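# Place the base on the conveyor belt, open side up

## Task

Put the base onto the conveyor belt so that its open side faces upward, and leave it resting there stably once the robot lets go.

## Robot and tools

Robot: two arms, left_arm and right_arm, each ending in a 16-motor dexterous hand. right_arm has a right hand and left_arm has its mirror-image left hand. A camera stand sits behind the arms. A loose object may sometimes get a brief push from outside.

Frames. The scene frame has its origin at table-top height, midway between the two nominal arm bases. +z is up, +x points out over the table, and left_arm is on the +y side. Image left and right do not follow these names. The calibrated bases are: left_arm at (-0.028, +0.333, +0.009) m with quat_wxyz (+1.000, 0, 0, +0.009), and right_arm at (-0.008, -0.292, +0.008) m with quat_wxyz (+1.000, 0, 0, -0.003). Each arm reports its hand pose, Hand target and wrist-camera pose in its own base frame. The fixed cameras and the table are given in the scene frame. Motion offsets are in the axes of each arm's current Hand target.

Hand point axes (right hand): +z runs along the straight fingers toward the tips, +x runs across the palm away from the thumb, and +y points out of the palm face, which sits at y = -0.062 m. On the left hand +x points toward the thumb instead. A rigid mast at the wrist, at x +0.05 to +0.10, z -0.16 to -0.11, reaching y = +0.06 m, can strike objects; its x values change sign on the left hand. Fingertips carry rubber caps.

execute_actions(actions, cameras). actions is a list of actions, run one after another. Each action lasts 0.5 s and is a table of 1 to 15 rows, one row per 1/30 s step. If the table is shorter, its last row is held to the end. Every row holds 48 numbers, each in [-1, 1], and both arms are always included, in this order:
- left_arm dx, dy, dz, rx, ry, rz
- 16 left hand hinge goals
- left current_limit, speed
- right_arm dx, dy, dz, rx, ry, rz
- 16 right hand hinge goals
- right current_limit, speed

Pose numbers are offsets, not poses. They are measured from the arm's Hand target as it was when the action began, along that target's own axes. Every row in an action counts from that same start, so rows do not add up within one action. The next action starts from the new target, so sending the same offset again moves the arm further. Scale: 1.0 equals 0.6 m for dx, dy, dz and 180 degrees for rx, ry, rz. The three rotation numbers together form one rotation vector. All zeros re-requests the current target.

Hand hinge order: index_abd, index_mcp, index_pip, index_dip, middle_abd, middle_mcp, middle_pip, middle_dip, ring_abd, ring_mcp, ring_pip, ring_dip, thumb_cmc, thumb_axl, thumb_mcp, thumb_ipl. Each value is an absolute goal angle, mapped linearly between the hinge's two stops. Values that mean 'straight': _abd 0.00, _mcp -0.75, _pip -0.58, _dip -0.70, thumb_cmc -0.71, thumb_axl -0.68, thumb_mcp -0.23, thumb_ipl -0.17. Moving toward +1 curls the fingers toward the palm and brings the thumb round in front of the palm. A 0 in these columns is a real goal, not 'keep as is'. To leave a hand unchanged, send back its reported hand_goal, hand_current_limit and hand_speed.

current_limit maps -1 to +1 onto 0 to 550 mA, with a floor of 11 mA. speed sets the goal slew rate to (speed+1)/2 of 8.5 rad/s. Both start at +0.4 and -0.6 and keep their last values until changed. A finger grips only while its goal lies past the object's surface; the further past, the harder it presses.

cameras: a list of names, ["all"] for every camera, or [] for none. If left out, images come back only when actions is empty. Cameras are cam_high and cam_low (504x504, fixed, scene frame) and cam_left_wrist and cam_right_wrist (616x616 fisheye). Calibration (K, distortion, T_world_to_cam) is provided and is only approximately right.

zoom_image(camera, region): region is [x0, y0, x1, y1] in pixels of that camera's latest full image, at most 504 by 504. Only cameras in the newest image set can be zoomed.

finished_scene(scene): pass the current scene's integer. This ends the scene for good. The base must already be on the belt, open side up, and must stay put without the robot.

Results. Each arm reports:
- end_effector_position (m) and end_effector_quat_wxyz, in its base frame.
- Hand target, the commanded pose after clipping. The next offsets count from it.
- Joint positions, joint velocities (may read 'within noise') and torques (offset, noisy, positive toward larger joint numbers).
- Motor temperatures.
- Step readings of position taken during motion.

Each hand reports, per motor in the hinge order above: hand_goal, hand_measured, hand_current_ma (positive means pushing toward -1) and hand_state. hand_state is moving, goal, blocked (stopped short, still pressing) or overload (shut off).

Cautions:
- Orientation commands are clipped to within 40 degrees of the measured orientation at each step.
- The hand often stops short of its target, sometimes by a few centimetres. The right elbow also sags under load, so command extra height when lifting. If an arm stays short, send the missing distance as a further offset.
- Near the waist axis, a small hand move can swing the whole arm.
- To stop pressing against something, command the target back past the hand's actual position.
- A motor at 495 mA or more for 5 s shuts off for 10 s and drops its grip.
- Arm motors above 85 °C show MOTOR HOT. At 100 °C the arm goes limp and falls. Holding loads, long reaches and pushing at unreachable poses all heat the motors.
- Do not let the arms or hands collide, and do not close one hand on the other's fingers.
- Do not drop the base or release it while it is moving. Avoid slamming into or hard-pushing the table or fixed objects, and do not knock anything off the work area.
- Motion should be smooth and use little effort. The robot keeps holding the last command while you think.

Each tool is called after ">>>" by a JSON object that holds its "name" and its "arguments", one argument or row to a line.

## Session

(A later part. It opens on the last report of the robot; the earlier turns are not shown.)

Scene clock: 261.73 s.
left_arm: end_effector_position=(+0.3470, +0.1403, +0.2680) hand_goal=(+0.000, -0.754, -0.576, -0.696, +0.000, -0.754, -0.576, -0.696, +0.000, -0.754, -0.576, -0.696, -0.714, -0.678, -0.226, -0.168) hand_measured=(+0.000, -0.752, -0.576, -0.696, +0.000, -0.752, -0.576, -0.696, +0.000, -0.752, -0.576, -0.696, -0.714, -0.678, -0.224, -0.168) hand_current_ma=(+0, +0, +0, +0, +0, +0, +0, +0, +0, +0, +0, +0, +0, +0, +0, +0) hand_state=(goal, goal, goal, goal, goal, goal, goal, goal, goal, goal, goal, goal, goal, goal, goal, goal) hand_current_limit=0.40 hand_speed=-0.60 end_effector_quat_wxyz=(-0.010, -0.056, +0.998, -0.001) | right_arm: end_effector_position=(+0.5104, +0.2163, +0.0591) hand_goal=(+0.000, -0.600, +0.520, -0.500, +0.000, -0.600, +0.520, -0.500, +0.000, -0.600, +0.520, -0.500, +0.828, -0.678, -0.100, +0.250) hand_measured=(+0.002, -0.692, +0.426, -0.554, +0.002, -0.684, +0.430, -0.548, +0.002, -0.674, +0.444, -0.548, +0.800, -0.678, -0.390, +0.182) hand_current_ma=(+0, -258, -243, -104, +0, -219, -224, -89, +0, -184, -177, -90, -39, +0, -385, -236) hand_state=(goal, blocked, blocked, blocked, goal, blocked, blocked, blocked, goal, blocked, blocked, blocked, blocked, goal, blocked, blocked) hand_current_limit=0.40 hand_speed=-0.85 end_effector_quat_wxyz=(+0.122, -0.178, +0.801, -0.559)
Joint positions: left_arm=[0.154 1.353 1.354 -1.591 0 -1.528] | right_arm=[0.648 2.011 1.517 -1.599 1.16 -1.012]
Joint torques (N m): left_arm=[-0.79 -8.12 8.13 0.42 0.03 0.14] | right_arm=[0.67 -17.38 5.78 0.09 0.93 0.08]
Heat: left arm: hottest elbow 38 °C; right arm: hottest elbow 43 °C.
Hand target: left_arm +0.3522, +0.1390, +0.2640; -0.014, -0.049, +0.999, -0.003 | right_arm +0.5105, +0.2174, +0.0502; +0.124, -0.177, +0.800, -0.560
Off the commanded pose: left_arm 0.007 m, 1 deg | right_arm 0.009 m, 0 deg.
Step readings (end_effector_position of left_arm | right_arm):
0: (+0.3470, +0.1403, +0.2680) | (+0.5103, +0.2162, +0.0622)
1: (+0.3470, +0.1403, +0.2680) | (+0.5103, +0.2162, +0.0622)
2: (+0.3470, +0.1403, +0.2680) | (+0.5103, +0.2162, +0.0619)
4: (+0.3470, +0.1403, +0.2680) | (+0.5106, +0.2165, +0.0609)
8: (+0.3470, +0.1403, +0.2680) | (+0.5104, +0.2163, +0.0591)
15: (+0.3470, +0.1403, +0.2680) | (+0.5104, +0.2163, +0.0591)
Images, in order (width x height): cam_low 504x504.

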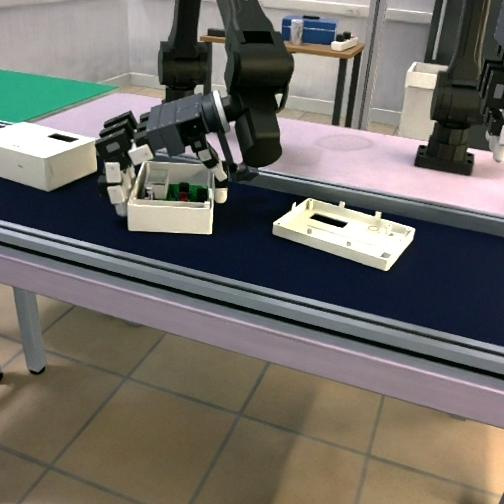

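>>> {"name": "execute_actions", "arguments": {
  "actions": [
    [[0,0,0,0,0,0,0,-0.754,-0.576,-0.696,0,-0.754,-0.576,-0.696,0,-0.754,-0.576,-0.696,-0.714,-0.678,-0.226,-0.168,0.4,-0.6,0,0.0094,0.0034,0,0,0,0,-0.6,0.52,-0.5,0,-0.6,0.52,-0.5,0,-0.6,0.52,-0.5,0.829,-0.678,-0.1,0.25,0.4,-0.85]],
    [[0,0,0,0,0,0,0,-0.754,-0.576,-0.696,0,-0.754,-0.576,-0.696,0,-0.754,-0.576,-0.696,-0.714,-0.678,-0.226,-0.168,0.4,-0.6,0,0,0,0,0,0,0,-0.69,0.43,-0.551,0,-0.69,0.43,-0.551,0,-0.69,0.43,-0.551,0.8,-0.678,-0.36,0.2,0.4,-0.85]],
    [[0,0,0,0,0,0,0,-0.754,-0.576,-0.696,0,-0.754,-0.576,-0.696,0,-0.754,-0.576,-0.696,-0.714,-0.678,-0.226,-0.168,0.4,-0.6,0,0,0,0,0,0,0,-0.685,0.33,-0.551,0,-0.685,0.33,-0.551,0,-0.685,0.33,-0.551,0.8,-0.678,-0.45,0.2,0.4,-0.85]]
  ],
  "cameras": ["cam_low", "cam_right_wrist"]
}}

>>> {"name": "zoom_image", "arguments": {
  "camera": "cam_low",
  "region": [60, 80, 300, 260]
}}

Scene clock: 266.13 s.
left_arm: end_effector_position=(+0.3470, +0.1403, +0.2680) hand_goal=(+0.000, -0.754, -0.576, -0.696, +0.000, -0.754, -0.576, -0.696, +0.000, -0.754, -0.576, -0.696, -0.714, -0.678, -0.226, -0.168) hand_measured=(+0.000, -0.752, -0.576, -0.696, +0.000, -0.752, -0.576, -0.696, +0.000, -0.752, -0.576, -0.696, -0.714, -0.678, -0.224, -0.168) hand_current_ma=(+0, +0, +0, +0, +0, +0, +0, +0, +0, +0, +0, +0, +0, +0, +0, +0) hand_state=(goal, goal, goal, goal, goal, goal, goal, goal, goal, goal, goal, goal, goal, goal, goal, goal) hand_current_limit=0.40 hand_speed=-0.60 end_effector_quat_wxyz=(-0.010, -0.056, +0.998, -0.001) | right_arm: end_effector_position=(+0.5118, +0.2173, +0.0579) hand_goal=(+0.000, -0.686, +0.330, -0.552, +0.000, -0.686, +0.330, -0.552, +0.000, -0.686, +0.330, -0.552, +0.800, -0.678, -0.450, +0.200) hand_measured=(+0.002, -0.682, +0.334, -0.554, +0.002, -0.680, +0.334, -0.554, +0.002, -0.682, +0.334, -0.556, +0.800, -0.678, -0.444, +0.198) hand_current_ma=(+0, +3, +1, -1, +0, +3, +2, -1, +0, +3, +1, -1, +0, +0, +5, -1) hand_state=(goal, goal, goal, goal, goal, goal, goal, goal, goal, goal, goal, goal, goal, goal, goal, goal) hand_current_limit=0.40 hand_speed=-0.85 end_effector_quat_wxyz=(+0.126, -0.175, +0.802, -0.557)
Joint positions: left_arm=[0.154 1.353 1.354 -1.591 0 -1.528] | right_arm=[0.648 2.011 1.514 -1.587 1.16 -1.012]
Joint torques (N m): left_arm=[-0.67 -7.94 8.12 0.42 0.02 0.13] | right_arm=[0.44 -16.73 5.49 0.13 0.93 0.1]
Heat: left arm: hottest elbow 38 °C; right arm: hottest elbow 43 °C.
Hand target: left_arm +0.3522, +0.1390, +0.2640; -0.014, -0.049, +0.999, -0.003 | right_arm +0.5105, +0.2174, +0.0442; +0.124, -0.177, +0.800, -0.560
Off the commanded pose: left_arm 0.007 m, 1 deg | right_arm 0.014 m, 1 deg.
Step readings (end_effector_position of left_arm | right_arm):
0: (+0.3470, +0.1403, +0.2680) | (+0.5104, +0.2163, +0.0591)
1: (+0.3470, +0.1403, +0.2680) | (+0.5105, +0.2164, +0.0591)
2: (+0.3470, +0.1403, +0.2680) | (+0.5106, +0.2164, +0.0589)
4: (+0.3470, +0.1403, +0.2680) | (+0.5109, +0.2167, +0.0586)
8: (+0.3470, +0.1403, +0.2680) | (+0.5113, +0.2170, +0.0582)
15: (+0.3470, +0.1403, +0.2680) | (+0.5115, +0.2171, +0.0581)
16: (+0.3470, +0.1403, +0.2680) | (+0.5116, +0.2172, +0.0581)
17: (+0.3470, +0.1403, +0.2680) | (+0.5116, +0.2172, +0.0581)
19: (+0.3470, +0.1403, +0.2680) | (+0.5115, +0.2171, +0.0580)
23: (+0.3470, +0.1403, +0.2680) | (+0.5117, +0.2173, +0.0579)
30: (+0.3470, +0.1403, +0.2680) | (+0.5118, +0.2173, +0.0579)
31: (+0.3470, +0.1403, +0.2680) | (+0.5118, +0.2173, +0.0579)
32: (+0.3470, +0.1403, +0.2680) | (+0.5118, +0.2173, +0.0579)
34: (+0.3470, +0.1403, +0.2680) | (+0.5118, +0.2173, +0.0579)
38: (+0.3470, +0.1403, +0.2680) | (+0.5118, +0.2173, +0.0579)
45: (+0.3470, +0.1403, +0.2680) | (+0.5118, +0.2173, +0.0579)
camera_calibration:
cam_right_wrist: T_world_to_cam=[[0.618021, 0.546162, -0.565471, -0.367249], [0.125534, 0.641493, 0.756788, -0.304006], [0.776075, -0.538696, 0.327894, -0.17202], [0, 0, 0, 1]] pos_world=[0.398631, 0.302929, 0.0788044]
Images, in order (width x height): cam_low 504x504, cam_right_wrist 616x616.

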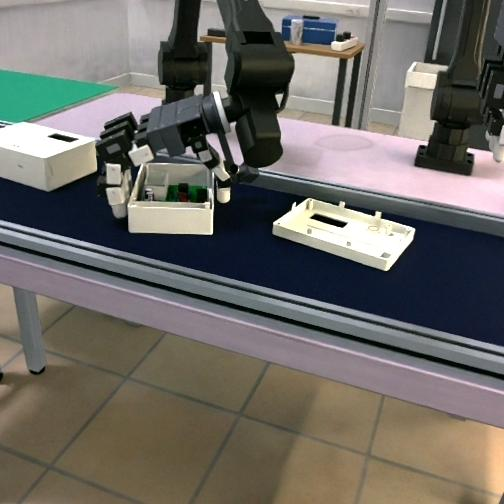

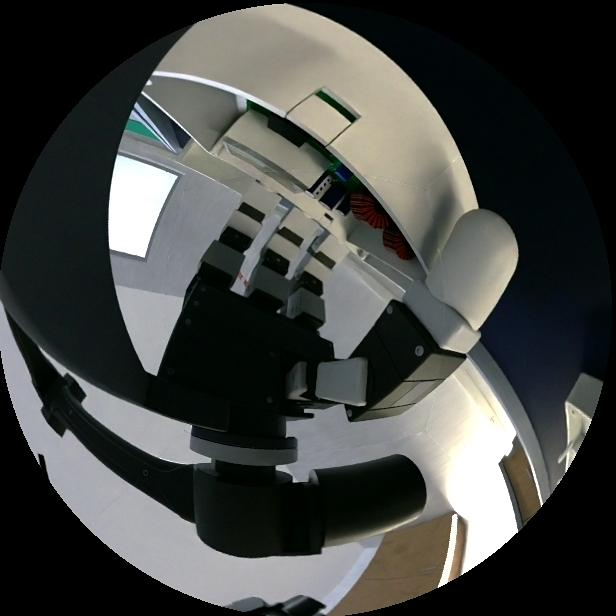

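Scaled by 2.100.

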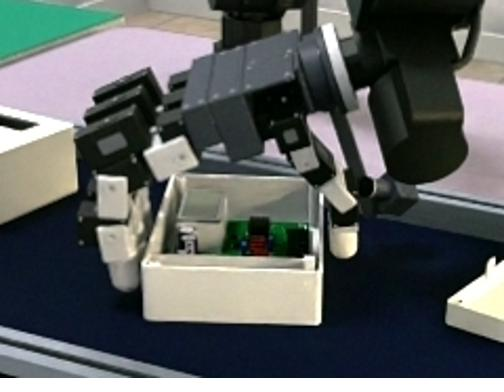

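>>> {"name": "execute_actions", "arguments": {
  "actions": [
    [[0,0,0,0,0,0,0,-0.754,-0.576,-0.696,0,-0.754,-0.576,-0.696,0,-0.754,-0.576,-0.696,-0.714,-0.678,-0.226,-0.168,0.4,-0.6,0,-0.0157,-0.0057,0,0,0,0,-0.69,0.15,-0.551,0,-0.69,0.15,-0.551,0,-0.69,0.15,-0.551,0.8,-0.678,-0.52,0.2,0.4,-0.7]],
    [[0,0,0,0,0,0,0,-0.754,-0.576,-0.696,0,-0.754,-0.576,-0.696,0,-0.754,-0.576,-0.696,-0.714,-0.678,-0.226,-0.168,0.4,-0.6,0,-0.047,-0.0171,0,0,0,0,-0.69,0.15,-0.551,0,-0.69,0.15,-0.551,0,-0.69,0.15,-0.551,0.8,-0.678,-0.52,0.2,0.4,-0.7]],
    [[0,0,0,0,0,0,0,-0.754,-0.576,-0.696,0,-0.754,-0.576,-0.696,0,-0.754,-0.576,-0.696,-0.714,-0.678,-0.226,-0.168,0.4,-0.6,0,-0.0627,-0.0228,0,0,0,0,-0.69,0.15,-0.551,0,-0.69,0.15,-0.551,0,-0.69,0.15,-0.551,0.8,-0.678,-0.52,0.2,0.4,-0.7]],
    [[0,0,0,0,0,0,0,-0.754,-0.576,-0.696,0,-0.754,-0.576,-0.696,0,-0.754,-0.576,-0.696,-0.714,-0.678,-0.226,-0.168,0.4,-0.6,0,-0.0627,-0.0228,0,0,0,0,-0.69,0.15,-0.551,0,-0.69,0.15,-0.551,0,-0.69,0.15,-0.551,0.8,-0.678,-0.52,0.2,0.4,-0.7]]
  ],
  "cameras": ["cam_low", "cam_high"]
}}

>>> {"name": "zoom_image", "arguments": {
  "camera": "cam_low",
  "region": [60, 80, 300, 260]
}}

Scene clock: 272.93 s.
left_arm: end_effector_position=(+0.3470, +0.1403, +0.2680) hand_goal=(+0.000, -0.754, -0.576, -0.696, +0.000, -0.754, -0.576, -0.696, +0.000, -0.754, -0.576, -0.696, -0.714, -0.678, -0.226, -0.168) hand_measured=(+0.000, -0.752, -0.576, -0.696, +0.000, -0.752, -0.576, -0.696, +0.000, -0.752, -0.576, -0.696, -0.714, -0.678, -0.224, -0.168) hand_current_ma=(+0, +0, +0, +0, +0, +0, +0, +0, +0, +0, +0, +0, +0, +0, +0, +0) hand_state=(goal, goal, goal, goal, goal, goal, goal, goal, goal, goal, goal, goal, goal, goal, goal, goal) hand_current_limit=0.40 hand_speed=-0.60 end_effector_quat_wxyz=(-0.010, -0.056, +0.998, -0.001) | right_arm: end_effector_position=(+0.5031, +0.2131, +0.1553) hand_goal=(+0.000, -0.690, +0.150, -0.552, +0.000, -0.690, +0.150, -0.552, +0.000, -0.690, +0.150, -0.552, +0.800, -0.678, -0.520, +0.200) hand_measured=(+0.002, -0.682, +0.154, -0.554, +0.002, -0.680, +0.154, -0.554, +0.002, -0.682, +0.154, -0.554, +0.800, -0.678, -0.514, +0.198) hand_current_ma=(+0, +7, +2, -1, +0, +8, +2, -1, +0, +7, +2, -1, +0, +0, +6, -1) hand_state=(goal, goal, goal, goal, goal, goal, goal, goal, goal, goal, goal, goal, goal, goal, goal, goal) hand_current_limit=0.40 hand_speed=-0.70 end_effector_quat_wxyz=(+0.137, -0.189, +0.803, -0.548)
Joint positions: left_arm=[0.154 1.353 1.354 -1.591 0 -1.528] | right_arm=[0.648 1.855 1.561 -1.694 1.164 -1.107]
Joint torques (N m): left_arm=[-0.56 -8 8.12 0.35 0.01 0.13] | right_arm=[0.09 -16.67 9.84 -0.68 0.95 -0.13]
Heat: left arm: hottest elbow 38 °C; right arm: hottest elbow 43 °C.
Hand target: left_arm +0.3522, +0.1390, +0.2640; -0.014, -0.049, +0.999, -0.003 | right_arm +0.5105, +0.2173, +0.1644; +0.124, -0.177, +0.800, -0.560
Off the commanded pose: left_arm 0.007 m, 1 deg | right_arm 0.012 m, 2 deg.
joint sent to its limit (right arm) — joint 4 (wrist pitch), lower limit. The joint targets are off in orientation, not in position.
Step readings (end_effector_position of left_arm | right_arm):
0: (+0.3470, +0.1403, +0.2680) | (+0.5118, +0.2173, +0.0579)
1: (+0.3470, +0.1403, +0.2680) | (+0.5118, +0.2173, +0.0579)
2: (+0.3470, +0.1403, +0.2680) | (+0.5118, +0.2173, +0.0579)
4: (+0.3470, +0.1403, +0.2680) | (+0.5118, +0.2173, +0.0579)
8: (+0.3470, +0.1403, +0.2680) | (+0.5118, +0.2173, +0.0579)
15: (+0.3470, +0.1403, +0.2680) | (+0.5118, +0.2173, +0.0579)
16: (+0.3470, +0.1403, +0.2680) | (+0.5117, +0.2173, +0.0579)
17: (+0.3470, +0.1403, +0.2680) | (+0.5112, +0.2169, +0.0581)
19: (+0.3470, +0.1403, +0.2680) | (+0.5087, +0.2150, +0.0593)
23: (+0.3470, +0.1403, +0.2680) | (+0.5053, +0.2124, +0.0653)
30: (+0.3470, +0.1403, +0.2680) | (+0.5040, +0.2114, +0.0741)
31: (+0.3470, +0.1403, +0.2680) | (+0.5038, +0.2113, +0.0742)
32: (+0.3470, +0.1403, +0.2680) | (+0.5031, +0.2108, +0.0748)
34: (+0.3470, +0.1403, +0.2680) | (+0.5007, +0.2090, +0.0782)
38: (+0.3470, +0.1403, +0.2680) | (+0.4992, +0.2080, +0.0940)
45: (+0.3470, +0.1403, +0.2680) | (+0.5039, +0.2114, +0.1164)
46: (+0.3470, +0.1403, +0.2680) | (+0.5039, +0.2115, +0.1166)
47: (+0.3470, +0.1403, +0.2680) | (+0.5035, +0.2113, +0.1167)
49: (+0.3470, +0.1403, +0.2680) | (+0.5022, +0.2109, +0.1186)
53: (+0.3470, +0.1403, +0.2680) | (+0.5007, +0.2106, +0.1323)
60: (+0.3470, +0.1403, +0.2680) | (+0.5036, +0.2132, +0.1550)
Images, in order (width x height): cam_high 504x504, cam_low 504x504.

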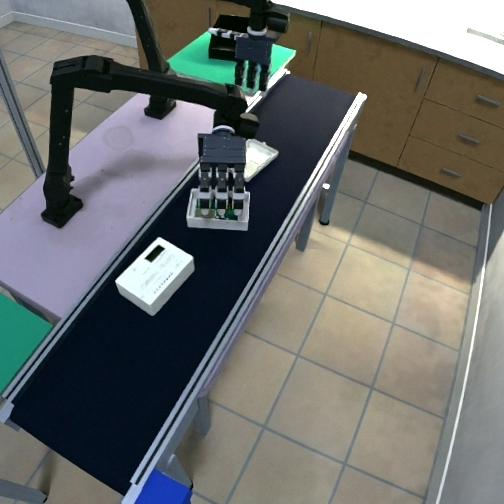

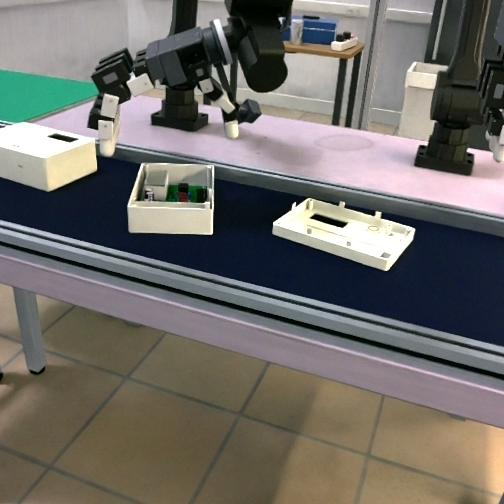

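Scaled by 2.100.

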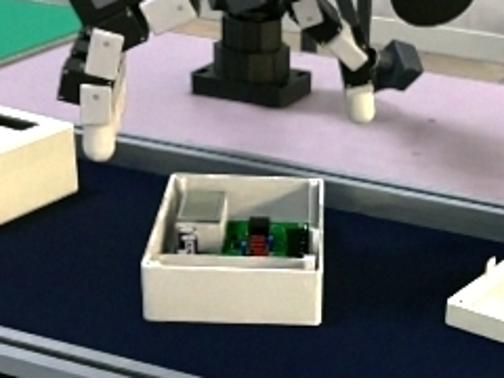

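>>> {"name": "zoom_image", "arguments": {
  "camera": "cam_high",
  "region": [140, 120, 300, 280]
}}

Scaled by 3.150.

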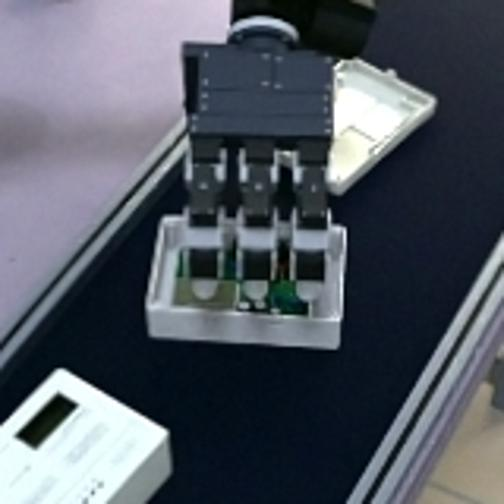

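Base is on the belt, upright. Finish.

>>> {"name": "finished_scene", "arguments": {
  "scene": 1
}}

The scene is finished: the task was done.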